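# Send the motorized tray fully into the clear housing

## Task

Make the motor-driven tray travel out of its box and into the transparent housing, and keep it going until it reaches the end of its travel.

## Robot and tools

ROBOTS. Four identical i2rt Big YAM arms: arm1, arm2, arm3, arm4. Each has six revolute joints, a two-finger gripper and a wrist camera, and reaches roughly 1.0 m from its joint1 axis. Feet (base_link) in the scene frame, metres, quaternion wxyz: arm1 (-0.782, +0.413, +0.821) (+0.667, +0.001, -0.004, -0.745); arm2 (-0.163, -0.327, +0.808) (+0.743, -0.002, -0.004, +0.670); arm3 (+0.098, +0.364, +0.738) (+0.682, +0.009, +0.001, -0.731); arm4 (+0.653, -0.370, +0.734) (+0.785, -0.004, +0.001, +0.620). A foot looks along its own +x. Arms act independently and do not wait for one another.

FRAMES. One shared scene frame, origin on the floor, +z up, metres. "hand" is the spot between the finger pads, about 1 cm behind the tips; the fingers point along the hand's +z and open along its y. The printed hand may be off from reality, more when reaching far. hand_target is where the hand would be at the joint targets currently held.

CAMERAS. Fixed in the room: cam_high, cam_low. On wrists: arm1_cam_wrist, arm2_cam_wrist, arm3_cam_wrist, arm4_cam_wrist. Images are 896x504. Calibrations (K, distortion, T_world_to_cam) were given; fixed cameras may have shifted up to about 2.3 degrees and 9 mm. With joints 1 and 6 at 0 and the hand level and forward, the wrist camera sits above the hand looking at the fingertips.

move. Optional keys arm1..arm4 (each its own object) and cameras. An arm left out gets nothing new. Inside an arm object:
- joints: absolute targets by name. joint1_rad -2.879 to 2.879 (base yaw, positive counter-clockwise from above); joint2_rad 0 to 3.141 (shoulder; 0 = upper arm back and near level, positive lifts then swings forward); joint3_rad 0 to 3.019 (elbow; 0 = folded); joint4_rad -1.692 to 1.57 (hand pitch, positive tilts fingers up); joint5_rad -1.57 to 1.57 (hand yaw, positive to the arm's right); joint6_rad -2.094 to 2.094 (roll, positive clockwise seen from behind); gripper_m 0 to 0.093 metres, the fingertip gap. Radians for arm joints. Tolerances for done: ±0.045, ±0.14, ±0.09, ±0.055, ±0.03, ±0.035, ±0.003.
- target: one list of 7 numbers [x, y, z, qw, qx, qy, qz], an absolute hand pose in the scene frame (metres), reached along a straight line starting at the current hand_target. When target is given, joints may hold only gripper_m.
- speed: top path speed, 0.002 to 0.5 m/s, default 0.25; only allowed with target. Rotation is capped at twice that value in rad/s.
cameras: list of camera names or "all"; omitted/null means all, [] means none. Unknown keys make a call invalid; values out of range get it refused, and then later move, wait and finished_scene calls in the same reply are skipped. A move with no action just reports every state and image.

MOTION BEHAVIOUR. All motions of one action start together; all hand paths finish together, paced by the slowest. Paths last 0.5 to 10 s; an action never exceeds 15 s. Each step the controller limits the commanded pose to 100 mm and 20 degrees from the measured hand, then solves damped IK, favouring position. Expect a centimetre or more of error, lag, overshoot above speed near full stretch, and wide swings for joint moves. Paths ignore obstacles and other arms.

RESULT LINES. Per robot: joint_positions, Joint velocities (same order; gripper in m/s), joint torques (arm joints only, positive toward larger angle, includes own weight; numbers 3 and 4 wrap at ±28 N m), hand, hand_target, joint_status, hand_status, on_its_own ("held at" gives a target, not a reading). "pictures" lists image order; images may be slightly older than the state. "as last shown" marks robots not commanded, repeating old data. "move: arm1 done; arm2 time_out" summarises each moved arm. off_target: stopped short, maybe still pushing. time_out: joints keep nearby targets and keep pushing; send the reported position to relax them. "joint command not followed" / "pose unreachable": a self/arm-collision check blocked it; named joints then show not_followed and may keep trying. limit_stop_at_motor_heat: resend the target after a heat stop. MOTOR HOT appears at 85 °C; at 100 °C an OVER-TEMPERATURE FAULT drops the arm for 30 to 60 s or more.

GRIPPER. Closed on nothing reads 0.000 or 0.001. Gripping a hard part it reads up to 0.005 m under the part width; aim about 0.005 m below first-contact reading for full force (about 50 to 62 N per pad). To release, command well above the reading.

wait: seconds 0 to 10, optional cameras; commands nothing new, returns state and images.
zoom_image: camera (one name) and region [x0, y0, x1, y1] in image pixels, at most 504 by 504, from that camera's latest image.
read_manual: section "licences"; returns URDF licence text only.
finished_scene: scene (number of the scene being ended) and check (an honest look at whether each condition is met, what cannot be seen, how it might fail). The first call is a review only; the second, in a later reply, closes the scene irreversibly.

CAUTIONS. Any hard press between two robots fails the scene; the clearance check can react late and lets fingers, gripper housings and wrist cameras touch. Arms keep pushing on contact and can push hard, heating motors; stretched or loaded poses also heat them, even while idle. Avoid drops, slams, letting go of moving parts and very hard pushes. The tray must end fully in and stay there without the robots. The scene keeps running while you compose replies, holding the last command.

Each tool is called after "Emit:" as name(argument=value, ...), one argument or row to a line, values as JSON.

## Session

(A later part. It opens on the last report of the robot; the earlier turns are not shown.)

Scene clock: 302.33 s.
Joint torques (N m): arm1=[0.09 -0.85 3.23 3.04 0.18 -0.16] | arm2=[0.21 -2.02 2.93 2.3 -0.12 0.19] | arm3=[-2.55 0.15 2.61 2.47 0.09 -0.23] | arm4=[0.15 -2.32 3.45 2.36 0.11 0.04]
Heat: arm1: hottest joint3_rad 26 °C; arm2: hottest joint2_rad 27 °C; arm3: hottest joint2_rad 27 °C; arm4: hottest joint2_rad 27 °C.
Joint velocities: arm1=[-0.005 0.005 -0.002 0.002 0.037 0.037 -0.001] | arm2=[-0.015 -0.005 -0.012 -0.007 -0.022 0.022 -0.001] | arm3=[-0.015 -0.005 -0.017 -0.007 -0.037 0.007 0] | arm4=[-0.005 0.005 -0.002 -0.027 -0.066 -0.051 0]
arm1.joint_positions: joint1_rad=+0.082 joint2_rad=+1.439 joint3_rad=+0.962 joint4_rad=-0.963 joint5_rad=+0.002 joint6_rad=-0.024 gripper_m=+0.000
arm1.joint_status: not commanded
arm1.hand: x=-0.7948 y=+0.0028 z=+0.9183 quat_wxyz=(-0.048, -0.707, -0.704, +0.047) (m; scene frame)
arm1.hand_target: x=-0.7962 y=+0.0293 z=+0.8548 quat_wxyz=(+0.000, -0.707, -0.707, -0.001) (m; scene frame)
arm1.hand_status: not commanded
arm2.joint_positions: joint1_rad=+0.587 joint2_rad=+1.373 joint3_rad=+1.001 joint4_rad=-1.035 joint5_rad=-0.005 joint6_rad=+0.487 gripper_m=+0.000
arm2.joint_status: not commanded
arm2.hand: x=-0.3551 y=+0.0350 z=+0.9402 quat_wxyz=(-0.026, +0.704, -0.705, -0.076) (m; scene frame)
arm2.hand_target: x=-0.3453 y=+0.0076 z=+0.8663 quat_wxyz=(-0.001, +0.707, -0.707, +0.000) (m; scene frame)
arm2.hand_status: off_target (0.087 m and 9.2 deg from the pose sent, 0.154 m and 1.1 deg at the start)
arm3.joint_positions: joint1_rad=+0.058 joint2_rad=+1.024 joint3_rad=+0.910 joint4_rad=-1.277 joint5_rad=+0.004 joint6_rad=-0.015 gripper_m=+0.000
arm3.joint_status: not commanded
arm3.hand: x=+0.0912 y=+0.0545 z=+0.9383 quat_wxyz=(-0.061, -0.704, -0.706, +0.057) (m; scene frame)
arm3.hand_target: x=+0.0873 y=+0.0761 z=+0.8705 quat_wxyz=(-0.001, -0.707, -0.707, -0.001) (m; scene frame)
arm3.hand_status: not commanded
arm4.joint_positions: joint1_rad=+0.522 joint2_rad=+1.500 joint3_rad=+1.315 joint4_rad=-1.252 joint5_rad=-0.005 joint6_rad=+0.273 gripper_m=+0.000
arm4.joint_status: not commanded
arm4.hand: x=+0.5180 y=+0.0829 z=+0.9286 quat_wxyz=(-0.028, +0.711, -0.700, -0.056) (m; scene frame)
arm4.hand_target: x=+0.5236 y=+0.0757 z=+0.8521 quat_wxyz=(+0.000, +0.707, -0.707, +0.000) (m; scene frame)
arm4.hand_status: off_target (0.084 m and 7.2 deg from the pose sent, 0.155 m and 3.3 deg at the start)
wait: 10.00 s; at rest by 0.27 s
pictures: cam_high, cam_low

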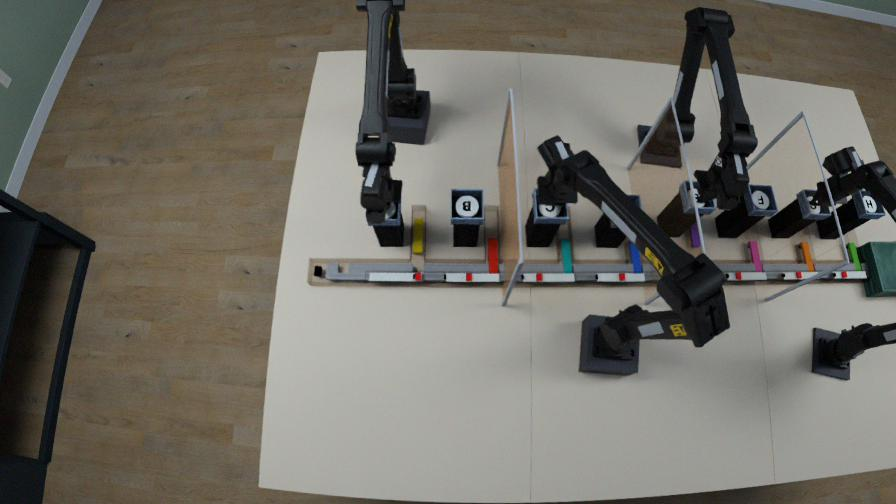

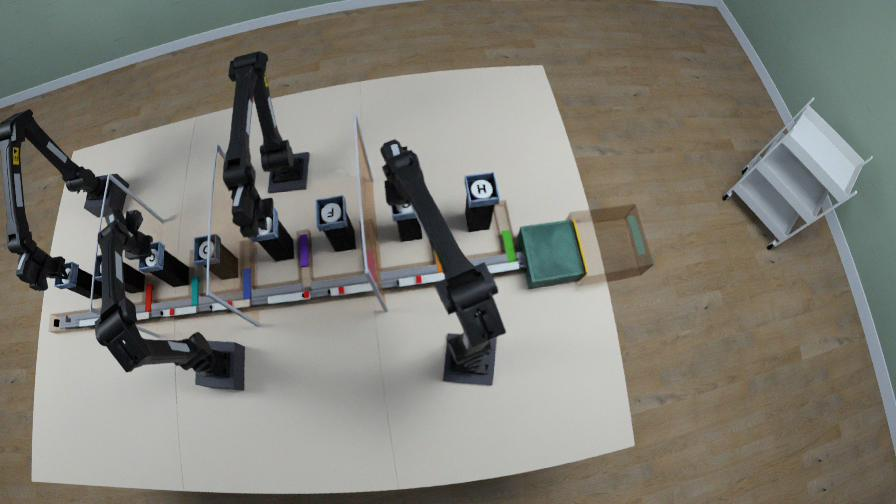

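Emit:
wait(
  seconds=10,
  cameras=[],
)

Emit:
wait(
  seconds=10,
  cameras=[],
)

Emit:
wait(
  seconds=10,
  cameras=[],
)

Emit:
wait(
  seconds=8,
  cameras=["cam_high", "cam_low"],
)

Emit:
zoom_image(
  camera="cam_high",
  region=[400, 180, 680, 304],
)

Emit:
zoom_image(
  camera="cam_high",
  region=[700, 200, 896, 310],
)

Scene clock: 312.70 s.
Joint torques (N m): arm1=[0.03 -0.91 3.28 3.06 0.19 -0.17] | arm2=[0.26 -2.02 2.77 2.43 -0.1 0.2] | arm3=[-2.61 0.09 2.59 2.5 0.1 -0.23] | arm4=[0.21 -2.26 3.45 2.36 0.12 0.05]
Heat: arm1: hottest joint3_rad 26 °C; arm2: hottest joint2_rad 27 °C; arm3: hottest joint2_rad 27 °C; arm4: hottest joint2_rad 27 °C.
Joint velocities: arm1=[-0.015 -0.005 -0.002 0.007 -0.037 -0.037 -0.002] | arm2=[-0.024 0.005 0.017 0.007 0.066 -0.051 0.001] | arm3=[-0.005 -0.005 -0.002 0.007 -0.007 -0.022 -0.001] | arm4=[-0.005 -0.015 -0.017 0.002 -0.007 -0.007 0]
arm1.joint_positions: joint1_rad=+0.082 joint2_rad=+1.439 joint3_rad=+0.962 joint4_rad=-0.963 joint5_rad=+0.002 joint6_rad=-0.024 gripper_m=+0.000
arm1.joint_status: not commanded
arm1.hand: x=-0.7948 y=+0.0028 z=+0.9183 quat_wxyz=(-0.048, -0.707, -0.704, +0.047) (m; scene frame)
arm1.hand_target: x=-0.7962 y=+0.0293 z=+0.8548 quat_wxyz=(+0.000, -0.707, -0.707, -0.001) (m; scene frame)
arm1.hand_status: not commanded
arm2.joint_positions: joint1_rad=+0.587 joint2_rad=+1.373 joint3_rad=+1.001 joint4_rad=-1.035 joint5_rad=-0.005 joint6_rad=+0.487 gripper_m=+0.000
arm2.joint_status: not commanded
arm2.hand: x=-0.3551 y=+0.0350 z=+0.9402 quat_wxyz=(-0.026, +0.704, -0.705, -0.076) (m; scene frame)
arm2.hand_target: x=-0.3453 y=+0.0076 z=+0.8663 quat_wxyz=(-0.001, +0.707, -0.707, +0.000) (m; scene frame)
arm2.hand_status: off_target (0.087 m and 9.2 deg from the pose sent, 0.154 m and 1.1 deg at the start)
arm3.joint_positions: joint1_rad=+0.058 joint2_rad=+1.024 joint3_rad=+0.910 joint4_rad=-1.277 joint5_rad=+0.004 joint6_rad=-0.015 gripper_m=+0.000
arm3.joint_status: not commanded
arm3.hand: x=+0.0912 y=+0.0545 z=+0.9383 quat_wxyz=(-0.061, -0.704, -0.706, +0.057) (m; scene frame)
arm3.hand_target: x=+0.0873 y=+0.0761 z=+0.8705 quat_wxyz=(-0.001, -0.707, -0.707, -0.001) (m; scene frame)
arm3.hand_status: not commanded
arm4.joint_positions: joint1_rad=+0.522 joint2_rad=+1.500 joint3_rad=+1.315 joint4_rad=-1.252 joint5_rad=-0.005 joint6_rad=+0.273 gripper_m=+0.000
arm4.joint_status: not commanded
arm4.hand: x=+0.5180 y=+0.0829 z=+0.9286 quat_wxyz=(-0.028, +0.711, -0.700, -0.056) (m; scene frame)
arm4.hand_target: x=+0.5236 y=+0.0757 z=+0.8521 quat_wxyz=(+0.000, +0.707, -0.707, +0.000) (m; scene frame)
arm4.hand_status: off_target (0.084 m and 7.2 deg from the pose sent, 0.155 m and 3.3 deg at the start)
wait: 10.00 s; at rest from the start
pictures: none
No camera images: "cameras" was empty.

Scene clock: 322.70 s.
Joint torques (N m): arm1=[0.09 -0.97 3.25 3.02 0.19 -0.17] | arm2=[0.56 -1.96 2.95 2.25 -0.11 0.17] | arm3=[-2.61 0.09 2.59 2.48 0.1 -0.22] | arm4=[0.15 -2.26 3.45 2.36 0.12 0.05]
Heat: arm1: hottest joint3_rad 26 °C; arm2: hottest joint2_rad 27 °C; arm3: hottest joint2_rad 27 °C; arm4: hottest joint2_rad 27 °C.
Joint velocities: arm1=[-0.005 -0.005 0.012 0.022 0.007 0.037 0] | arm2=[-0.005 -0.005 -0.027 -0.007 0.007 -0.022 0] | arm3=[-0.015 -0.015 0.007 0.002 0.066 0.007 0.002] | arm4=[0.005 -0.024 0.007 -0.007 -0.007 -0.051 -0.001]
arm1.joint_positions: joint1_rad=+0.082 joint2_rad=+1.439 joint3_rad=+0.962 joint4_rad=-0.963 joint5_rad=+0.002 joint6_rad=-0.024 gripper_m=+0.000
arm1.joint_status: not commanded
arm1.hand: x=-0.7948 y=+0.0028 z=+0.9183 quat_wxyz=(-0.048, -0.707, -0.704, +0.047) (m; scene frame)
arm1.hand_target: x=-0.7962 y=+0.0293 z=+0.8548 quat_wxyz=(+0.000, -0.707, -0.707, -0.001) (m; scene frame)
arm1.hand_status: not commanded
arm2.joint_positions: joint1_rad=+0.587 joint2_rad=+1.373 joint3_rad=+1.001 joint4_rad=-1.035 joint5_rad=-0.005 joint6_rad=+0.487 gripper_m=+0.000
arm2.joint_status: not commanded
arm2.hand: x=-0.3551 y=+0.0350 z=+0.9402 quat_wxyz=(-0.026, +0.704, -0.705, -0.076) (m; scene frame)
arm2.hand_target: x=-0.3453 y=+0.0076 z=+0.8663 quat_wxyz=(-0.001, +0.707, -0.707, +0.000) (m; scene frame)
arm2.hand_status: off_target (0.087 m and 9.2 deg from the pose sent, 0.154 m and 1.1 deg at the start)
arm3.joint_positions: joint1_rad=+0.058 joint2_rad=+1.024 joint3_rad=+0.910 joint4_rad=-1.277 joint5_rad=+0.004 joint6_rad=-0.015 gripper_m=+0.000
arm3.joint_status: not commanded
arm3.hand: x=+0.0912 y=+0.0545 z=+0.9383 quat_wxyz=(-0.061, -0.704, -0.706, +0.057) (m; scene frame)
arm3.hand_target: x=+0.0873 y=+0.0761 z=+0.8705 quat_wxyz=(-0.001, -0.707, -0.707, -0.001) (m; scene frame)
arm3.hand_status: not commanded
arm4.joint_positions: joint1_rad=+0.522 joint2_rad=+1.500 joint3_rad=+1.315 joint4_rad=-1.252 joint5_rad=-0.005 joint6_rad=+0.273 gripper_m=+0.000
arm4.joint_status: not commanded
arm4.hand: x=+0.5180 y=+0.0829 z=+0.9286 quat_wxyz=(-0.028, +0.711, -0.700, -0.056) (m; scene frame)
arm4.hand_target: x=+0.5236 y=+0.0757 z=+0.8521 quat_wxyz=(+0.000, +0.707, -0.707, +0.000) (m; scene frame)
arm4.hand_status: off_target (0.084 m and 7.2 deg from the pose sent, 0.155 m and 3.3 deg at the start)
wait: 10.00 s; at rest by 0.27 s
pictures: none
No camera images: "cameras" was empty.

Scene clock: 332.70 s.
Joint torques (N m): arm1=[-0.03 -0.91 3.32 3.04 0.19 -0.17] | arm2=[-0.03 -2.32 2.77 2.32 -0.07 0.18] | arm3=[-2.67 0.09 2.61 2.45 0.09 -0.22] | arm4=[0.15 -2.37 3.45 2.35 0.12 0.05]
Heat: arm1: hottest joint3_rad 26 °C; arm2: hottest joint2_rad 27 °C; arm3: hottest joint2_rad 27 °C; arm4: hottest joint2_rad 27 °C.
Joint velocities: arm1=[-0.005 -0.005 -0.002 -0.012 -0.037 -0.022 0] | arm2=[-0.015 0.005 -0.012 -0.022 -0.051 0.066 0] | arm3=[-0.015 -0.005 -0.002 -0.002 -0.037 -0.037 0.002] | arm4=[0.015 0.005 0.002 0.007 0.007 -0.007 0]
arm1.joint_positions: joint1_rad=+0.082 joint2_rad=+1.439 joint3_rad=+0.962 joint4_rad=-0.963 joint5_rad=+0.002 joint6_rad=-0.024 gripper_m=+0.000
arm1.joint_status: not commanded
arm1.hand: x=-0.7948 y=+0.0028 z=+0.9183 quat_wxyz=(-0.048, -0.707, -0.704, +0.047) (m; scene frame)
arm1.hand_target: x=-0.7962 y=+0.0293 z=+0.8548 quat_wxyz=(+0.000, -0.707, -0.707, -0.001) (m; scene frame)
arm1.hand_status: not commanded
arm2.joint_positions: joint1_rad=+0.587 joint2_rad=+1.373 joint3_rad=+1.001 joint4_rad=-1.035 joint5_rad=-0.005 joint6_rad=+0.487 gripper_m=+0.000
arm2.joint_status: not commanded
arm2.hand: x=-0.3551 y=+0.0350 z=+0.9402 quat_wxyz=(-0.026, +0.704, -0.705, -0.076) (m; scene frame)
arm2.hand_target: x=-0.3453 y=+0.0076 z=+0.8663 quat_wxyz=(-0.001, +0.707, -0.707, +0.000) (m; scene frame)
arm2.hand_status: off_target (0.087 m and 9.2 deg from the pose sent, 0.154 m and 1.1 deg at the start)
arm3.joint_positions: joint1_rad=+0.058 joint2_rad=+1.024 joint3_rad=+0.910 joint4_rad=-1.277 joint5_rad=+0.004 joint6_rad=-0.015 gripper_m=+0.000
arm3.joint_status: not commanded
arm3.hand: x=+0.0912 y=+0.0545 z=+0.9383 quat_wxyz=(-0.061, -0.704, -0.706, +0.057) (m; scene frame)
arm3.hand_target: x=+0.0873 y=+0.0761 z=+0.8705 quat_wxyz=(-0.001, -0.707, -0.707, -0.001) (m; scene frame)
arm3.hand_status: not commanded
arm4.joint_positions: joint1_rad=+0.522 joint2_rad=+1.500 joint3_rad=+1.315 joint4_rad=-1.252 joint5_rad=-0.005 joint6_rad=+0.273 gripper_m=+0.000
arm4.joint_status: not commanded
arm4.hand: x=+0.5180 y=+0.0829 z=+0.9286 quat_wxyz=(-0.028, +0.711, -0.700, -0.056) (m; scene frame)
arm4.hand_target: x=+0.5236 y=+0.0757 z=+0.8521 quat_wxyz=(+0.000, +0.707, -0.707, +0.000) (m; scene frame)
arm4.hand_status: off_target (0.084 m and 7.2 deg from the pose sent, 0.155 m and 3.3 deg at the start)
wait: 10.00 s; at rest by 0.27 s
pictures: none
No camera images: "cameras" was empty.

Scene clock: 340.70 s.
Joint torques (N m): arm1=[-0.15 -0.91 3.21 3.08 0.19 -0.17] | arm2=[0.5 -2.02 2.93 2.29 -0.12 0.19] | arm3=[-2.67 0.09 2.58 2.48 0.1 -0.23] | arm4=[0.15 -2.26 3.45 2.35 0.12 0.05]
Heat: arm1: hottest joint3_rad 26 °C; arm2: hottest joint2_rad 27 °C; arm3: hottest joint2_rad 27 °C; arm4: hottest joint2_rad 27 °C.
Joint velocities: arm1=[-0.015 -0.015 -0.022 0.012 -0.037 -0.051 0] | arm2=[-0.015 0.015 0.002 -0.012 -0.037 -0.051 0] | arm3=[-0.005 -0.015 -0.017 0.002 -0.022 -0.037 0] | arm4=[0.005 0.005 -0.012 -0.007 -0.007 -0.051 0]
arm1.joint_positions: joint1_rad=+0.082 joint2_rad=+1.439 joint3_rad=+0.962 joint4_rad=-0.963 joint5_rad=+0.002 joint6_rad=-0.024 gripper_m=+0.000
arm1.joint_status: not commanded
arm1.hand: x=-0.7948 y=+0.0028 z=+0.9183 quat_wxyz=(-0.048, -0.707, -0.704, +0.047) (m; scene frame)
arm1.hand_target: x=-0.7962 y=+0.0293 z=+0.8548 quat_wxyz=(+0.000, -0.707, -0.707, -0.001) (m; scene frame)
arm1.hand_status: not commanded
arm2.joint_positions: joint1_rad=+0.587 joint2_rad=+1.373 joint3_rad=+1.001 joint4_rad=-1.035 joint5_rad=-0.005 joint6_rad=+0.487 gripper_m=+0.000
arm2.joint_status: not commanded
arm2.hand: x=-0.3551 y=+0.0350 z=+0.9402 quat_wxyz=(-0.026, +0.704, -0.705, -0.076) (m; scene frame)
arm2.hand_target: x=-0.3453 y=+0.0076 z=+0.8663 quat_wxyz=(-0.001, +0.707, -0.707, +0.000) (m; scene frame)
arm2.hand_status: off_target (0.087 m and 9.2 deg from the pose sent, 0.154 m and 1.1 deg at the start)
arm3.joint_positions: joint1_rad=+0.058 joint2_rad=+1.024 joint3_rad=+0.910 joint4_rad=-1.277 joint5_rad=+0.004 joint6_rad=-0.015 gripper_m=+0.000
arm3.joint_status: not commanded
arm3.hand: x=+0.0912 y=+0.0545 z=+0.9383 quat_wxyz=(-0.061, -0.704, -0.706, +0.057) (m; scene frame)
arm3.hand_target: x=+0.0873 y=+0.0761 z=+0.8705 quat_wxyz=(-0.001, -0.707, -0.707, -0.001) (m; scene frame)
arm3.hand_status: not commanded
arm4.joint_positions: joint1_rad=+0.522 joint2_rad=+1.500 joint3_rad=+1.315 joint4_rad=-1.252 joint5_rad=-0.005 joint6_rad=+0.273 gripper_m=+0.000
arm4.joint_status: not commanded
arm4.hand: x=+0.5180 y=+0.0829 z=+0.9286 quat_wxyz=(-0.028, +0.711, -0.700, -0.056) (m; scene frame)
arm4.hand_target: x=+0.5236 y=+0.0757 z=+0.8521 quat_wxyz=(+0.000, +0.707, -0.707, +0.000) (m; scene frame)
arm4.hand_status: off_target (0.084 m and 7.2 deg from the pose sent, 0.155 m and 3.3 deg at the start)
wait: 8.00 s; at rest by 0.27 s
pictures: cam_high, cam_low

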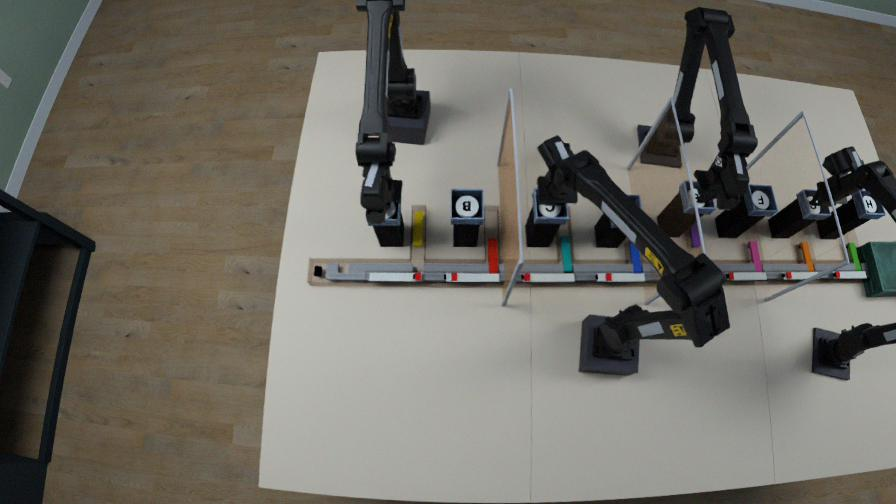

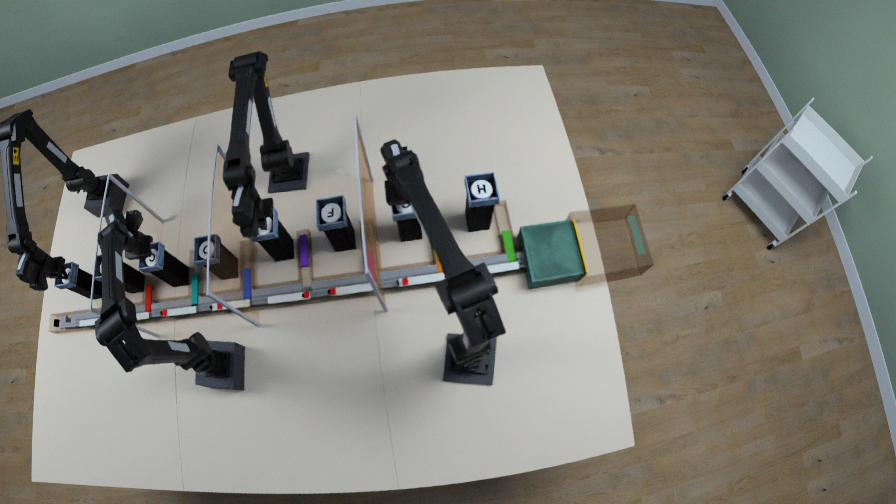

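Scaled by 1.800 from the camera's 896x504 image, which has a finer 1280x720 frame.

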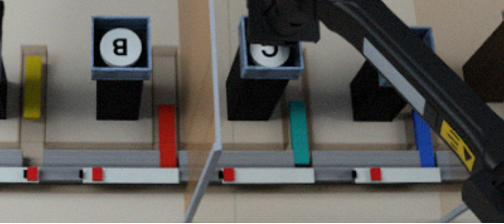

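Scaled by 2.571 from the camera's 896x504 image, which has a finer 1280x720 frame.

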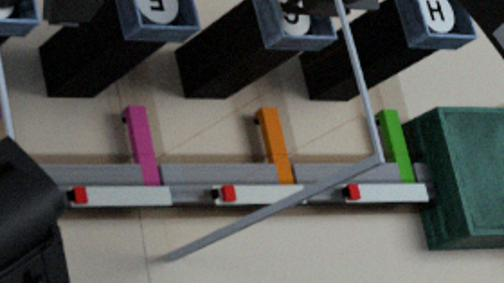

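Emit:
wait(
  seconds=10,
  cameras=[],
)

Emit:
wait(
  seconds=10,
  cameras=[],
)

Emit:
wait(
  seconds=9,
  cameras=["cam_high"],
)

Emit:
zoom_image(
  camera="cam_high",
  region=[400, 180, 680, 304],
)

Emit:
zoom_image(
  camera="cam_high",
  region=[700, 200, 896, 310],
)

Scene clock: 350.97 s.
Joint torques (N m): arm1=[0.09 -0.97 3.29 3.04 0.2 -0.17] | arm2=[0.32 -2.02 2.8 2.26 -0.1 0.21] | arm3=[-2.61 0.21 2.62 2.51 0.1 -0.23] | arm4=[0.15 -2.26 3.47 2.35 0.12 0.05]
Heat: arm1: hottest joint3_rad 26 °C; arm2: hottest joint2_rad 27 °C; arm3: hottest joint2_rad 27 °C; arm4: hottest joint2_rad 26 °C.
Joint velocities: arm1=[-0.005 0.005 -0.002 0.007 0.022 0.007 -0.001] | arm2=[-0.005 0.005 -0.007 -0.017 -0.022 -0.081 0] | arm3=[-0.005 -0.005 -0.007 -0.007 -0.007 0.007 0] | arm4=[0.005 -0.005 -0.007 -0.007 -0.007 -0.095 -0.001]
arm1.joint_positions: joint1_rad=+0.082 joint2_rad=+1.439 joint3_rad=+0.962 joint4_rad=-0.963 joint5_rad=+0.002 joint6_rad=-0.024 gripper_m=+0.000
arm1.joint_status: not commanded
arm1.hand: x=-0.7948 y=+0.0028 z=+0.9183 quat_wxyz=(-0.048, -0.707, -0.704, +0.047) (m; scene frame)
arm1.hand_target: x=-0.7962 y=+0.0293 z=+0.8548 quat_wxyz=(+0.000, -0.707, -0.707, -0.001) (m; scene frame)
arm1.hand_status: not commanded
arm2.joint_positions: joint1_rad=+0.587 joint2_rad=+1.373 joint3_rad=+1.001 joint4_rad=-1.035 joint5_rad=-0.005 joint6_rad=+0.487 gripper_m=+0.000
arm2.joint_status: not commanded
arm2.hand: x=-0.3551 y=+0.0350 z=+0.9402 quat_wxyz=(-0.026, +0.704, -0.705, -0.076) (m; scene frame)
arm2.hand_target: x=-0.3453 y=+0.0076 z=+0.8663 quat_wxyz=(-0.001, +0.707, -0.707, +0.000) (m; scene frame)
arm2.hand_status: off_target (0.087 m and 9.2 deg from the pose sent, 0.154 m and 1.1 deg at the start)
arm3.joint_positions: joint1_rad=+0.058 joint2_rad=+1.024 joint3_rad=+0.910 joint4_rad=-1.277 joint5_rad=+0.004 joint6_rad=-0.015 gripper_m=+0.000
arm3.joint_status: not commanded
arm3.hand: x=+0.0912 y=+0.0545 z=+0.9383 quat_wxyz=(-0.061, -0.704, -0.706, +0.057) (m; scene frame)
arm3.hand_target: x=+0.0873 y=+0.0761 z=+0.8705 quat_wxyz=(-0.001, -0.707, -0.707, -0.001) (m; scene frame)
arm3.hand_status: not commanded
arm4.joint_positions: joint1_rad=+0.522 joint2_rad=+1.500 joint3_rad=+1.315 joint4_rad=-1.252 joint5_rad=-0.005 joint6_rad=+0.273 gripper_m=+0.000
arm4.joint_status: not commanded
arm4.hand: x=+0.5180 y=+0.0829 z=+0.9286 quat_wxyz=(-0.028, +0.711, -0.700, -0.056) (m; scene frame)
arm4.hand_target: x=+0.5236 y=+0.0757 z=+0.8521 quat_wxyz=(+0.000, +0.707, -0.707, +0.000) (m; scene frame)
arm4.hand_status: off_target (0.084 m and 7.2 deg from the pose sent, 0.155 m and 3.3 deg at the start)
wait: 10.00 s; at rest from the start
pictures: none
No camera images: "cameras" was empty.

Scene clock: 360.97 s.
Joint torques (N m): arm1=[-0.21 -0.91 3.29 3.02 0.19 -0.17] | arm2=[0.38 -2.32 2.82 2.39 -0.1 0.2] | arm3=[-2.67 0.21 2.59 2.45 0.1 -0.22] | arm4=[0.15 -2.26 3.45 2.35 0.11 0.05]
Heat: arm1: hottest joint3_rad 26 °C; arm2: hottest joint2_rad 27 °C; arm3: hottest joint2_rad 27 °C; arm4: hottest joint2_rad 26 °C.
Joint velocities: arm1=[-0.015 -0.015 -0.012 -0.012 0.125 -0.007 -0.001] | arm2=[-0.005 -0.005 -0.002 0.002 -0.066 -0.007 0] | arm3=[-0.015 -0.005 -0.007 0.017 0.037 0.022 -0.001] | arm4=[-0.005 -0.005 -0.007 0.007 0.022 -0.066 0]
arm1.joint_positions: joint1_rad=+0.082 joint2_rad=+1.439 joint3_rad=+0.962 joint4_rad=-0.963 joint5_rad=+0.002 joint6_rad=-0.024 gripper_m=+0.000
arm1.joint_status: not commanded
arm1.hand: x=-0.7948 y=+0.0028 z=+0.9183 quat_wxyz=(-0.048, -0.707, -0.704, +0.047) (m; scene frame)
arm1.hand_target: x=-0.7962 y=+0.0293 z=+0.8548 quat_wxyz=(+0.000, -0.707, -0.707, -0.001) (m; scene frame)
arm1.hand_status: not commanded
arm2.joint_positions: joint1_rad=+0.587 joint2_rad=+1.373 joint3_rad=+1.001 joint4_rad=-1.035 joint5_rad=-0.005 joint6_rad=+0.487 gripper_m=+0.000
arm2.joint_status: not commanded
arm2.hand: x=-0.3551 y=+0.0350 z=+0.9402 quat_wxyz=(-0.026, +0.704, -0.705, -0.076) (m; scene frame)
arm2.hand_target: x=-0.3453 y=+0.0076 z=+0.8663 quat_wxyz=(-0.001, +0.707, -0.707, +0.000) (m; scene frame)
arm2.hand_status: off_target (0.087 m and 9.2 deg from the pose sent, 0.154 m and 1.1 deg at the start)
arm3.joint_positions: joint1_rad=+0.058 joint2_rad=+1.024 joint3_rad=+0.910 joint4_rad=-1.277 joint5_rad=+0.004 joint6_rad=-0.015 gripper_m=+0.000
arm3.joint_status: not commanded
arm3.hand: x=+0.0912 y=+0.0545 z=+0.9383 quat_wxyz=(-0.061, -0.704, -0.706, +0.057) (m; scene frame)
arm3.hand_target: x=+0.0873 y=+0.0761 z=+0.8705 quat_wxyz=(-0.001, -0.707, -0.707, -0.001) (m; scene frame)
arm3.hand_status: not commanded
arm4.joint_positions: joint1_rad=+0.522 joint2_rad=+1.500 joint3_rad=+1.315 joint4_rad=-1.252 joint5_rad=-0.005 joint6_rad=+0.273 gripper_m=+0.000
arm4.joint_status: not commanded
arm4.hand: x=+0.5180 y=+0.0829 z=+0.9286 quat_wxyz=(-0.028, +0.711, -0.700, -0.056) (m; scene frame)
arm4.hand_target: x=+0.5236 y=+0.0757 z=+0.8521 quat_wxyz=(+0.000, +0.707, -0.707, +0.000) (m; scene frame)
arm4.hand_status: off_target (0.084 m and 7.2 deg from the pose sent, 0.155 m and 3.3 deg at the start)
wait: 10.00 s; at rest by 0.27 s
pictures: none
No camera images: "cameras" was empty.

Scene clock: 369.97 s.
Joint torques (N m): arm1=[0.03 -0.85 3.28 3.06 0.19 -0.17] | arm2=[0.26 -2.26 2.81 2.24 -0.11 0.18] | arm3=[-2.73 0.21 2.61 2.48 0.1 -0.22] | arm4=[0.15 -2.26 3.47 2.35 0.11 0.05]
Heat: arm1: hottest joint3_rad 26 °C; arm2: hottest joint2_rad 27 °C; arm3: hottest joint2_rad 27 °C; arm4: hottest joint2_rad 26 °C.
Joint velocities: arm1=[0.015 -0.005 0.007 -0.002 0.022 0.037 0.001] | arm2=[-0.005 -0.015 -0.002 -0.007 0.022 0.037 0] | arm3=[-0.005 -0.005 -0.007 0.007 -0.037 0.022 0.001] | arm4=[0.005 -0.015 0.007 0.002 -0.066 -0.022 0]
arm1.joint_positions: joint1_rad=+0.082 joint2_rad=+1.439 joint3_rad=+0.962 joint4_rad=-0.963 joint5_rad=+0.002 joint6_rad=-0.024 gripper_m=+0.000
arm1.joint_status: not commanded
arm1.hand: x=-0.7948 y=+0.0028 z=+0.9183 quat_wxyz=(-0.048, -0.707, -0.704, +0.047) (m; scene frame)
arm1.hand_target: x=-0.7962 y=+0.0293 z=+0.8548 quat_wxyz=(+0.000, -0.707, -0.707, -0.001) (m; scene frame)
arm1.hand_status: not commanded
arm2.joint_positions: joint1_rad=+0.587 joint2_rad=+1.373 joint3_rad=+1.001 joint4_rad=-1.035 joint5_rad=-0.005 joint6_rad=+0.487 gripper_m=+0.000
arm2.joint_status: not commanded
arm2.hand: x=-0.3551 y=+0.0350 z=+0.9402 quat_wxyz=(-0.026, +0.704, -0.705, -0.076) (m; scene frame)
arm2.hand_target: x=-0.3453 y=+0.0076 z=+0.8663 quat_wxyz=(-0.001, +0.707, -0.707, +0.000) (m; scene frame)
arm2.hand_status: off_target (0.087 m and 9.2 deg from the pose sent, 0.154 m and 1.1 deg at the start)
arm3.joint_positions: joint1_rad=+0.058 joint2_rad=+1.024 joint3_rad=+0.910 joint4_rad=-1.277 joint5_rad=+0.004 joint6_rad=-0.015 gripper_m=+0.000
arm3.joint_status: not commanded
arm3.hand: x=+0.0912 y=+0.0545 z=+0.9383 quat_wxyz=(-0.061, -0.704, -0.706, +0.057) (m; scene frame)
arm3.hand_target: x=+0.0873 y=+0.0761 z=+0.8705 quat_wxyz=(-0.001, -0.707, -0.707, -0.001) (m; scene frame)
arm3.hand_status: not commanded
arm4.joint_positions: joint1_rad=+0.522 joint2_rad=+1.500 joint3_rad=+1.315 joint4_rad=-1.252 joint5_rad=-0.005 joint6_rad=+0.273 gripper_m=+0.000
arm4.joint_status: not commanded
arm4.hand: x=+0.5180 y=+0.0829 z=+0.9286 quat_wxyz=(-0.028, +0.711, -0.700, -0.056) (m; scene frame)
arm4.hand_target: x=+0.5236 y=+0.0757 z=+0.8521 quat_wxyz=(+0.000, +0.707, -0.707, +0.000) (m; scene frame)
arm4.hand_status: off_target (0.084 m and 7.2 deg from the pose sent, 0.155 m and 3.3 deg at the start)
wait: 9.00 s; at rest by 0.27 s
pictures: cam_high

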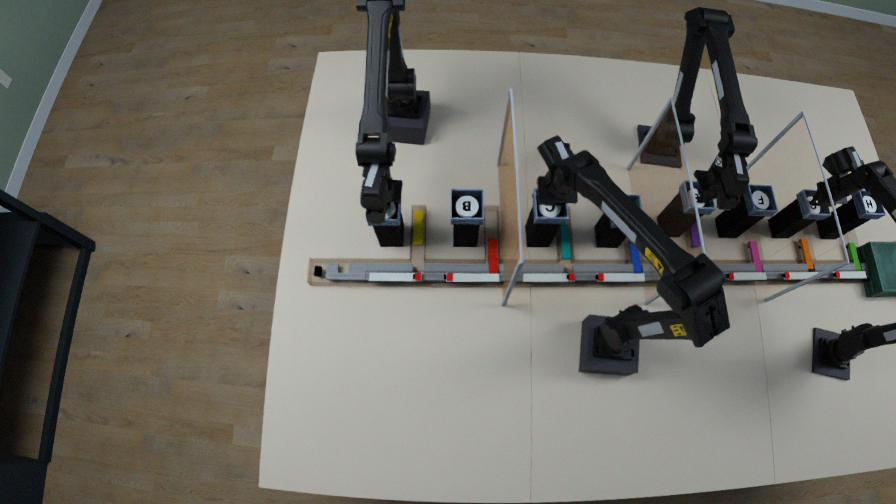

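Scaled by 1.800 from the camera's 896x504 image, which has a finer 1280x720 frame.

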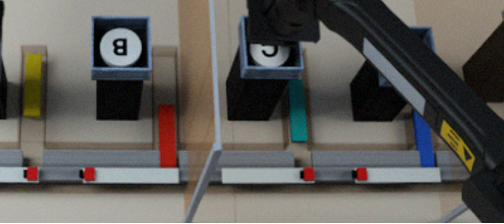

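Scaled by 2.571 from the camera's 896x504 image, which has a finer 1280x720 frame.

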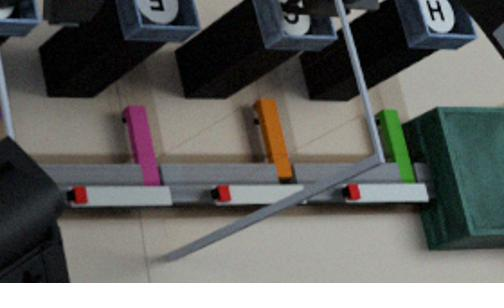

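Emit:
wait(
  seconds=10,
  cameras=[],
)

Emit:
wait(
  seconds=10,
  cameras=[],
)

Emit:
wait(
  seconds=10,
  cameras=[],
)

Emit:
wait(
  seconds=10,
  cameras=[],
)

Emit:
wait(
  seconds=10,
  cameras=["cam_high"],
)

Emit:
zoom_image(
  camera="cam_high",
  region=[400, 180, 680, 304],
)

Emit:
zoom_image(
  camera="cam_high",
  region=[700, 200, 896, 310],
)

Scene clock: 380.27 s.
Joint torques (N m): arm1=[0.03 -0.73 3.28 3.06 0.18 -0.16] | arm2=[0.38 -1.79 2.93 2.35 -0.1 0.21] | arm3=[-2.67 0.09 2.63 2.48 0.1 -0.23] | arm4=[0.15 -2.32 3.45 2.36 0.11 0.05]
Heat: arm1: hottest joint3_rad 26 °C; arm2: hottest joint2_rad 27 °C; arm3: hottest joint2_rad 27 °C; arm4: hottest joint2_rad 26 °C.
Joint velocities: arm1=[-0.015 0.005 -0.012 -0.002 0.022 0.022 0] | arm2=[-0.005 -0.005 -0.007 0.007 -0.022 -0.037 0] | arm3=[0.005 0.015 0.007 -0.007 -0.022 0.037 0] | arm4=[0.005 -0.015 0.012 0.007 -0.066 -0.022 0]
arm1.joint_positions: joint1_rad=+0.082 joint2_rad=+1.439 joint3_rad=+0.962 joint4_rad=-0.963 joint5_rad=+0.002 joint6_rad=-0.024 gripper_m=+0.000
arm1.joint_status: not commanded
arm1.hand: x=-0.7948 y=+0.0028 z=+0.9183 quat_wxyz=(-0.048, -0.707, -0.704, +0.047) (m; scene frame)
arm1.hand_target: x=-0.7962 y=+0.0293 z=+0.8548 quat_wxyz=(+0.000, -0.707, -0.707, -0.001) (m; scene frame)
arm1.hand_status: not commanded
arm2.joint_positions: joint1_rad=+0.587 joint2_rad=+1.373 joint3_rad=+1.001 joint4_rad=-1.035 joint5_rad=-0.005 joint6_rad=+0.487 gripper_m=+0.000
arm2.joint_status: not commanded
arm2.hand: x=-0.3551 y=+0.0350 z=+0.9402 quat_wxyz=(-0.026, +0.704, -0.705, -0.076) (m; scene frame)
arm2.hand_target: x=-0.3453 y=+0.0076 z=+0.8663 quat_wxyz=(-0.001, +0.707, -0.707, +0.000) (m; scene frame)
arm2.hand_status: off_target (0.087 m and 9.2 deg from the pose sent, 0.154 m and 1.1 deg at the start)
arm3.joint_positions: joint1_rad=+0.058 joint2_rad=+1.024 joint3_rad=+0.910 joint4_rad=-1.277 joint5_rad=+0.004 joint6_rad=-0.015 gripper_m=+0.000
arm3.joint_status: not commanded
arm3.hand: x=+0.0912 y=+0.0545 z=+0.9383 quat_wxyz=(-0.061, -0.704, -0.706, +0.057) (m; scene frame)
arm3.hand_target: x=+0.0873 y=+0.0761 z=+0.8705 quat_wxyz=(-0.001, -0.707, -0.707, -0.001) (m; scene frame)
arm3.hand_status: not commanded
arm4.joint_positions: joint1_rad=+0.522 joint2_rad=+1.500 joint3_rad=+1.315 joint4_rad=-1.252 joint5_rad=-0.005 joint6_rad=+0.273 gripper_m=+0.000
arm4.joint_status: not commanded
arm4.hand: x=+0.5180 y=+0.0829 z=+0.9286 quat_wxyz=(-0.028, +0.711, -0.700, -0.056) (m; scene frame)
arm4.hand_target: x=+0.5236 y=+0.0757 z=+0.8521 quat_wxyz=(+0.000, +0.707, -0.707, +0.000) (m; scene frame)
arm4.hand_status: off_target (0.084 m and 7.2 deg from the pose sent, 0.155 m and 3.3 deg at the start)
wait: 10.00 s; at rest from the start
pictures: none
No camera images: "cameras" was empty.

Scene clock: 390.27 s.
Joint torques (N m): arm1=[-0.09 -0.91 3.26 3.03 0.19 -0.17] | arm2=[0.03 -1.85 2.88 2.24 -0.12 0.19] | arm3=[-2.67 0.09 2.59 2.48 0.1 -0.22] | arm4=[0.21 -2.26 3.45 2.36 0.12 0.04]
Heat: arm1: hottest joint3_rad 26 °C; arm2: hottest joint2_rad 27 °C; arm3: hottest joint2_rad 27 °C; arm4: hottest joint2_rad 26 °C.
Joint velocities: arm1=[-0.015 -0.005 -0.002 -0.007 0.037 0.022 0.001] | arm2=[-0.015 0.005 -0.017 0.002 -0.037 -0.11 -0.001] | arm3=[-0.005 -0.005 0.017 -0.007 0.022 0.007 0] | arm4=[-0.005 -0.005 -0.012 -0.007 0.037 0.022 0]
arm1.joint_positions: joint1_rad=+0.082 joint2_rad=+1.439 joint3_rad=+0.962 joint4_rad=-0.963 joint5_rad=+0.002 joint6_rad=-0.024 gripper_m=+0.000
arm1.joint_status: not commanded
arm1.hand: x=-0.7948 y=+0.0028 z=+0.9183 quat_wxyz=(-0.048, -0.707, -0.704, +0.047) (m; scene frame)
arm1.hand_target: x=-0.7962 y=+0.0293 z=+0.8548 quat_wxyz=(+0.000, -0.707, -0.707, -0.001) (m; scene frame)
arm1.hand_status: not commanded
arm2.joint_positions: joint1_rad=+0.587 joint2_rad=+1.373 joint3_rad=+1.001 joint4_rad=-1.035 joint5_rad=-0.005 joint6_rad=+0.487 gripper_m=+0.000
arm2.joint_status: not commanded
arm2.hand: x=-0.3551 y=+0.0350 z=+0.9402 quat_wxyz=(-0.026, +0.704, -0.705, -0.076) (m; scene frame)
arm2.hand_target: x=-0.3453 y=+0.0076 z=+0.8663 quat_wxyz=(-0.001, +0.707, -0.707, +0.000) (m; scene frame)
arm2.hand_status: off_target (0.087 m and 9.2 deg from the pose sent, 0.154 m and 1.1 deg at the start)
arm3.joint_positions: joint1_rad=+0.058 joint2_rad=+1.024 joint3_rad=+0.910 joint4_rad=-1.277 joint5_rad=+0.004 joint6_rad=-0.015 gripper_m=+0.000
arm3.joint_status: not commanded
arm3.hand: x=+0.0912 y=+0.0545 z=+0.9383 quat_wxyz=(-0.061, -0.704, -0.706, +0.057) (m; scene frame)
arm3.hand_target: x=+0.0873 y=+0.0761 z=+0.8705 quat_wxyz=(-0.001, -0.707, -0.707, -0.001) (m; scene frame)
arm3.hand_status: not commanded
arm4.joint_positions: joint1_rad=+0.522 joint2_rad=+1.500 joint3_rad=+1.315 joint4_rad=-1.252 joint5_rad=-0.005 joint6_rad=+0.273 gripper_m=+0.000
arm4.joint_status: not commanded
arm4.hand: x=+0.5180 y=+0.0829 z=+0.9286 quat_wxyz=(-0.028, +0.711, -0.700, -0.056) (m; scene frame)
arm4.hand_target: x=+0.5236 y=+0.0757 z=+0.8521 quat_wxyz=(+0.000, +0.707, -0.707, +0.000) (m; scene frame)
arm4.hand_status: off_target (0.084 m and 7.2 deg from the pose sent, 0.155 m and 3.3 deg at the start)
wait: 10.00 s; at rest by 0.27 s
pictures: none
No camera images: "cameras" was empty.

Scene clock: 400.27 s.
Joint torques (N m): arm1=[-0.09 -0.97 3.26 3.07 0.19 -0.17] | arm2=[0.09 -2.37 2.99 2.3 -0.11 0.23] | arm3=[-2.73 0.09 2.61 2.51 0.1 -0.22] | arm4=[0.15 -2.32 3.45 2.35 0.12 0.05]
Heat: arm1: hottest joint3_rad 26 °C; arm2: hottest joint2_rad 27 °C; arm3: hottest joint2_rad 27 °C; arm4: hottest joint2_rad 26 °C.
Joint velocities: arm1=[-0.015 -0.005 0.012 -0.017 -0.022 -0.022 0] | arm2=[0.005 0.005 -0.022 0.007 -0.066 -0.037 0] | arm3=[0.015 -0.005 0.012 -0.017 0.037 -0.037 0] | arm4=[-0.005 -0.005 0.002 -0.002 -0.022 -0.051 0]
arm1.joint_positions: joint1_rad=+0.082 joint2_rad=+1.439 joint3_rad=+0.962 joint4_rad=-0.963 joint5_rad=+0.002 joint6_rad=-0.024 gripper_m=+0.000
arm1.joint_status: not commanded
arm1.hand: x=-0.7948 y=+0.0028 z=+0.9183 quat_wxyz=(-0.048, -0.707, -0.704, +0.047) (m; scene frame)
arm1.hand_target: x=-0.7962 y=+0.0293 z=+0.8548 quat_wxyz=(+0.000, -0.707, -0.707, -0.001) (m; scene frame)
arm1.hand_status: not commanded
arm2.joint_positions: joint1_rad=+0.587 joint2_rad=+1.373 joint3_rad=+1.001 joint4_rad=-1.035 joint5_rad=-0.005 joint6_rad=+0.487 gripper_m=+0.000
arm2.joint_status: not commanded
arm2.hand: x=-0.3551 y=+0.0350 z=+0.9402 quat_wxyz=(-0.026, +0.704, -0.705, -0.076) (m; scene frame)
arm2.hand_target: x=-0.3453 y=+0.0076 z=+0.8663 quat_wxyz=(-0.001, +0.707, -0.707, +0.000) (m; scene frame)
arm2.hand_status: off_target (0.087 m and 9.2 deg from the pose sent, 0.154 m and 1.1 deg at the start)
arm3.joint_positions: joint1_rad=+0.058 joint2_rad=+1.024 joint3_rad=+0.910 joint4_rad=-1.277 joint5_rad=+0.004 joint6_rad=-0.015 gripper_m=+0.000
arm3.joint_status: not commanded
arm3.hand: x=+0.0912 y=+0.0545 z=+0.9383 quat_wxyz=(-0.061, -0.704, -0.706, +0.057) (m; scene frame)
arm3.hand_target: x=+0.0873 y=+0.0761 z=+0.8705 quat_wxyz=(-0.001, -0.707, -0.707, -0.001) (m; scene frame)
arm3.hand_status: not commanded
arm4.joint_positions: joint1_rad=+0.522 joint2_rad=+1.500 joint3_rad=+1.315 joint4_rad=-1.252 joint5_rad=-0.005 joint6_rad=+0.273 gripper_m=+0.000
arm4.joint_status: not commanded
arm4.hand: x=+0.5180 y=+0.0829 z=+0.9286 quat_wxyz=(-0.028, +0.711, -0.700, -0.056) (m; scene frame)
arm4.hand_target: x=+0.5236 y=+0.0757 z=+0.8521 quat_wxyz=(+0.000, +0.707, -0.707, +0.000) (m; scene frame)
arm4.hand_status: off_target (0.084 m and 7.2 deg from the pose sent, 0.155 m and 3.3 deg at the start)
wait: 10.00 s; at rest by 0.27 s
pictures: none
No camera images: "cameras" was empty.

Scene clock: 410.27 s.
Joint torques (N m): arm1=[0.09 -0.85 3.29 3.06 0.19 -0.16] | arm2=[0.38 -2.26 2.92 2.39 -0.1 0.21] | arm3=[-2.67 0.03 2.62 2.5 0.1 -0.22] | arm4=[0.21 -2.26 3.47 2.36 0.12 0.04]
Heat: arm1: hottest joint3_rad 26 °C; arm2: hottest joint2_rad 27 °C; arm3: hottest joint2_rad 27 °C; arm4: hottest joint2_rad 26 °C.
Joint velocities: arm1=[-0.005 0.005 0.007 0.012 0.022 0.022 0.001] | arm2=[-0.015 -0.005 -0.007 -0.007 0.022 -0.037 0] | arm3=[0.005 0.005 -0.007 -0.012 -0.081 -0.037 0] | arm4=[0.005 -0.005 -0.007 -0.007 0.051 0.007 -0.001]
arm1.joint_positions: joint1_rad=+0.082 joint2_rad=+1.439 joint3_rad=+0.962 joint4_rad=-0.963 joint5_rad=+0.002 joint6_rad=-0.024 gripper_m=+0.000
arm1.joint_status: not commanded
arm1.hand: x=-0.7948 y=+0.0028 z=+0.9183 quat_wxyz=(-0.048, -0.707, -0.704, +0.047) (m; scene frame)
arm1.hand_target: x=-0.7962 y=+0.0293 z=+0.8548 quat_wxyz=(+0.000, -0.707, -0.707, -0.001) (m; scene frame)
arm1.hand_status: not commanded
arm2.joint_positions: joint1_rad=+0.587 joint2_rad=+1.373 joint3_rad=+1.001 joint4_rad=-1.035 joint5_rad=-0.005 joint6_rad=+0.487 gripper_m=+0.000
arm2.joint_status: not commanded
arm2.hand: x=-0.3551 y=+0.0350 z=+0.9402 quat_wxyz=(-0.026, +0.704, -0.705, -0.076) (m; scene frame)
arm2.hand_target: x=-0.3453 y=+0.0076 z=+0.8663 quat_wxyz=(-0.001, +0.707, -0.707, +0.000) (m; scene frame)
arm2.hand_status: off_target (0.087 m and 9.2 deg from the pose sent, 0.154 m and 1.1 deg at the start)
arm3.joint_positions: joint1_rad=+0.058 joint2_rad=+1.024 joint3_rad=+0.910 joint4_rad=-1.277 joint5_rad=+0.004 joint6_rad=-0.015 gripper_m=+0.000
arm3.joint_status: not commanded
arm3.hand: x=+0.0912 y=+0.0545 z=+0.9383 quat_wxyz=(-0.061, -0.704, -0.706, +0.057) (m; scene frame)
arm3.hand_target: x=+0.0873 y=+0.0761 z=+0.8705 quat_wxyz=(-0.001, -0.707, -0.707, -0.001) (m; scene frame)
arm3.hand_status: not commanded
arm4.joint_positions: joint1_rad=+0.522 joint2_rad=+1.500 joint3_rad=+1.315 joint4_rad=-1.252 joint5_rad=-0.005 joint6_rad=+0.273 gripper_m=+0.000
arm4.joint_status: not commanded
arm4.hand: x=+0.5180 y=+0.0829 z=+0.9286 quat_wxyz=(-0.028, +0.711, -0.700, -0.056) (m; scene frame)
arm4.hand_target: x=+0.5236 y=+0.0757 z=+0.8521 quat_wxyz=(+0.000, +0.707, -0.707, +0.000) (m; scene frame)
arm4.hand_status: off_target (0.084 m and 7.2 deg from the pose sent, 0.155 m and 3.3 deg at the start)
wait: 10.00 s; at rest by 0.27 s
pictures: none
No camera images: "cameras" was empty.

Scene clock: 420.27 s.
Joint torques (N m): arm1=[-0.09 -0.97 3.26 3.03 0.18 -0.17] | arm2=[0.32 -2.49 2.95 2.36 -0.09 0.22] | arm3=[-2.73 0.15 2.63 2.5 0.1 -0.23] | arm4=[0.21 -2.32 3.47 2.35 0.12 0.05]
Heat: arm1: hottest joint3_rad 26 °C; arm2: hottest joint2_rad 27 °C; arm3: hottest joint2_rad 27 °C; arm4: hottest joint2_rad 26 °C.
Joint velocities: arm1=[0.005 -0.005 0.012 -0.027 -0.066 0.037 -0.001] | arm2=[-0.015 -0.024 -0.012 -0.002 0.022 -0.007 -0.001] | arm3=[-0.024 -0.005 0.002 0.002 -0.007 -0.007 -0.001] | arm4=[-0.005 -0.005 0.017 -0.002 0.051 0.037 0]
arm1.joint_positions: joint1_rad=+0.082 joint2_rad=+1.439 joint3_rad=+0.962 joint4_rad=-0.963 joint5_rad=+0.002 joint6_rad=-0.024 gripper_m=+0.000
arm1.joint_status: not commanded
arm1.hand: x=-0.7948 y=+0.0028 z=+0.9183 quat_wxyz=(-0.048, -0.707, -0.704, +0.047) (m; scene frame)
arm1.hand_target: x=-0.7962 y=+0.0293 z=+0.8548 quat_wxyz=(+0.000, -0.707, -0.707, -0.001) (m; scene frame)
arm1.hand_status: not commanded
arm2.joint_positions: joint1_rad=+0.587 joint2_rad=+1.373 joint3_rad=+1.001 joint4_rad=-1.035 joint5_rad=-0.005 joint6_rad=+0.487 gripper_m=+0.000
arm2.joint_status: not commanded
arm2.hand: x=-0.3551 y=+0.0350 z=+0.9402 quat_wxyz=(-0.026, +0.704, -0.705, -0.076) (m; scene frame)
arm2.hand_target: x=-0.3453 y=+0.0076 z=+0.8663 quat_wxyz=(-0.001, +0.707, -0.707, +0.000) (m; scene frame)
arm2.hand_status: off_target (0.087 m and 9.2 deg from the pose sent, 0.154 m and 1.1 deg at the start)
arm3.joint_positions: joint1_rad=+0.058 joint2_rad=+1.024 joint3_rad=+0.910 joint4_rad=-1.277 joint5_rad=+0.004 joint6_rad=-0.015 gripper_m=+0.000
arm3.joint_status: not commanded
arm3.hand: x=+0.0912 y=+0.0545 z=+0.9383 quat_wxyz=(-0.061, -0.704, -0.706, +0.057) (m; scene frame)
arm3.hand_target: x=+0.0873 y=+0.0761 z=+0.8705 quat_wxyz=(-0.001, -0.707, -0.707, -0.001) (m; scene frame)
arm3.hand_status: not commanded
arm4.joint_positions: joint1_rad=+0.522 joint2_rad=+1.500 joint3_rad=+1.315 joint4_rad=-1.252 joint5_rad=-0.005 joint6_rad=+0.273 gripper_m=+0.000
arm4.joint_status: not commanded
arm4.hand: x=+0.5180 y=+0.0829 z=+0.9286 quat_wxyz=(-0.028, +0.711, -0.700, -0.056) (m; scene frame)
arm4.hand_target: x=+0.5236 y=+0.0757 z=+0.8521 quat_wxyz=(+0.000, +0.707, -0.707, +0.000) (m; scene frame)
arm4.hand_status: off_target (0.084 m and 7.2 deg from the pose sent, 0.155 m and 3.3 deg at the start)
wait: 10.00 s; at rest by 0.27 s
pictures: cam_high

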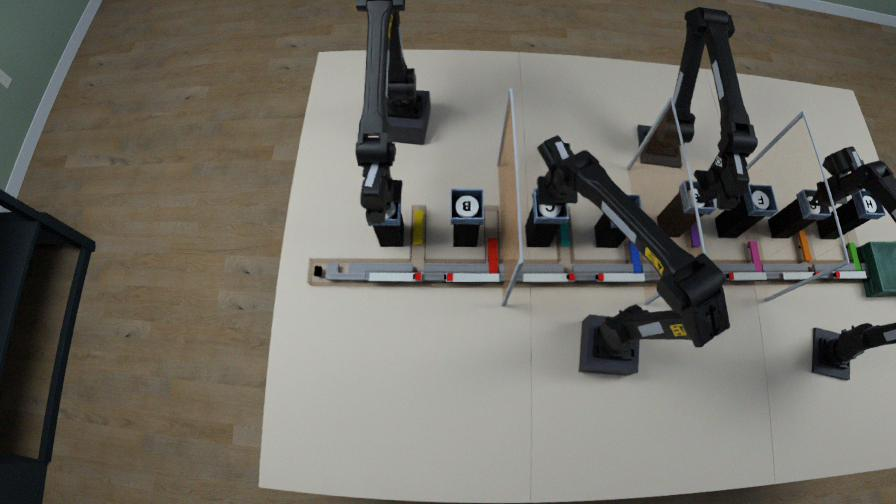

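Scaled by 1.800 from the camera's 896x504 image, which has a finer 1280x720 frame.

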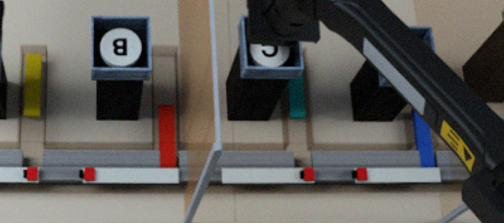

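Scaled by 2.571 from the camera's 896x504 image, which has a finer 1280x720 frame.

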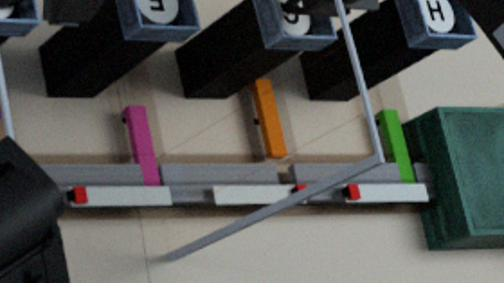

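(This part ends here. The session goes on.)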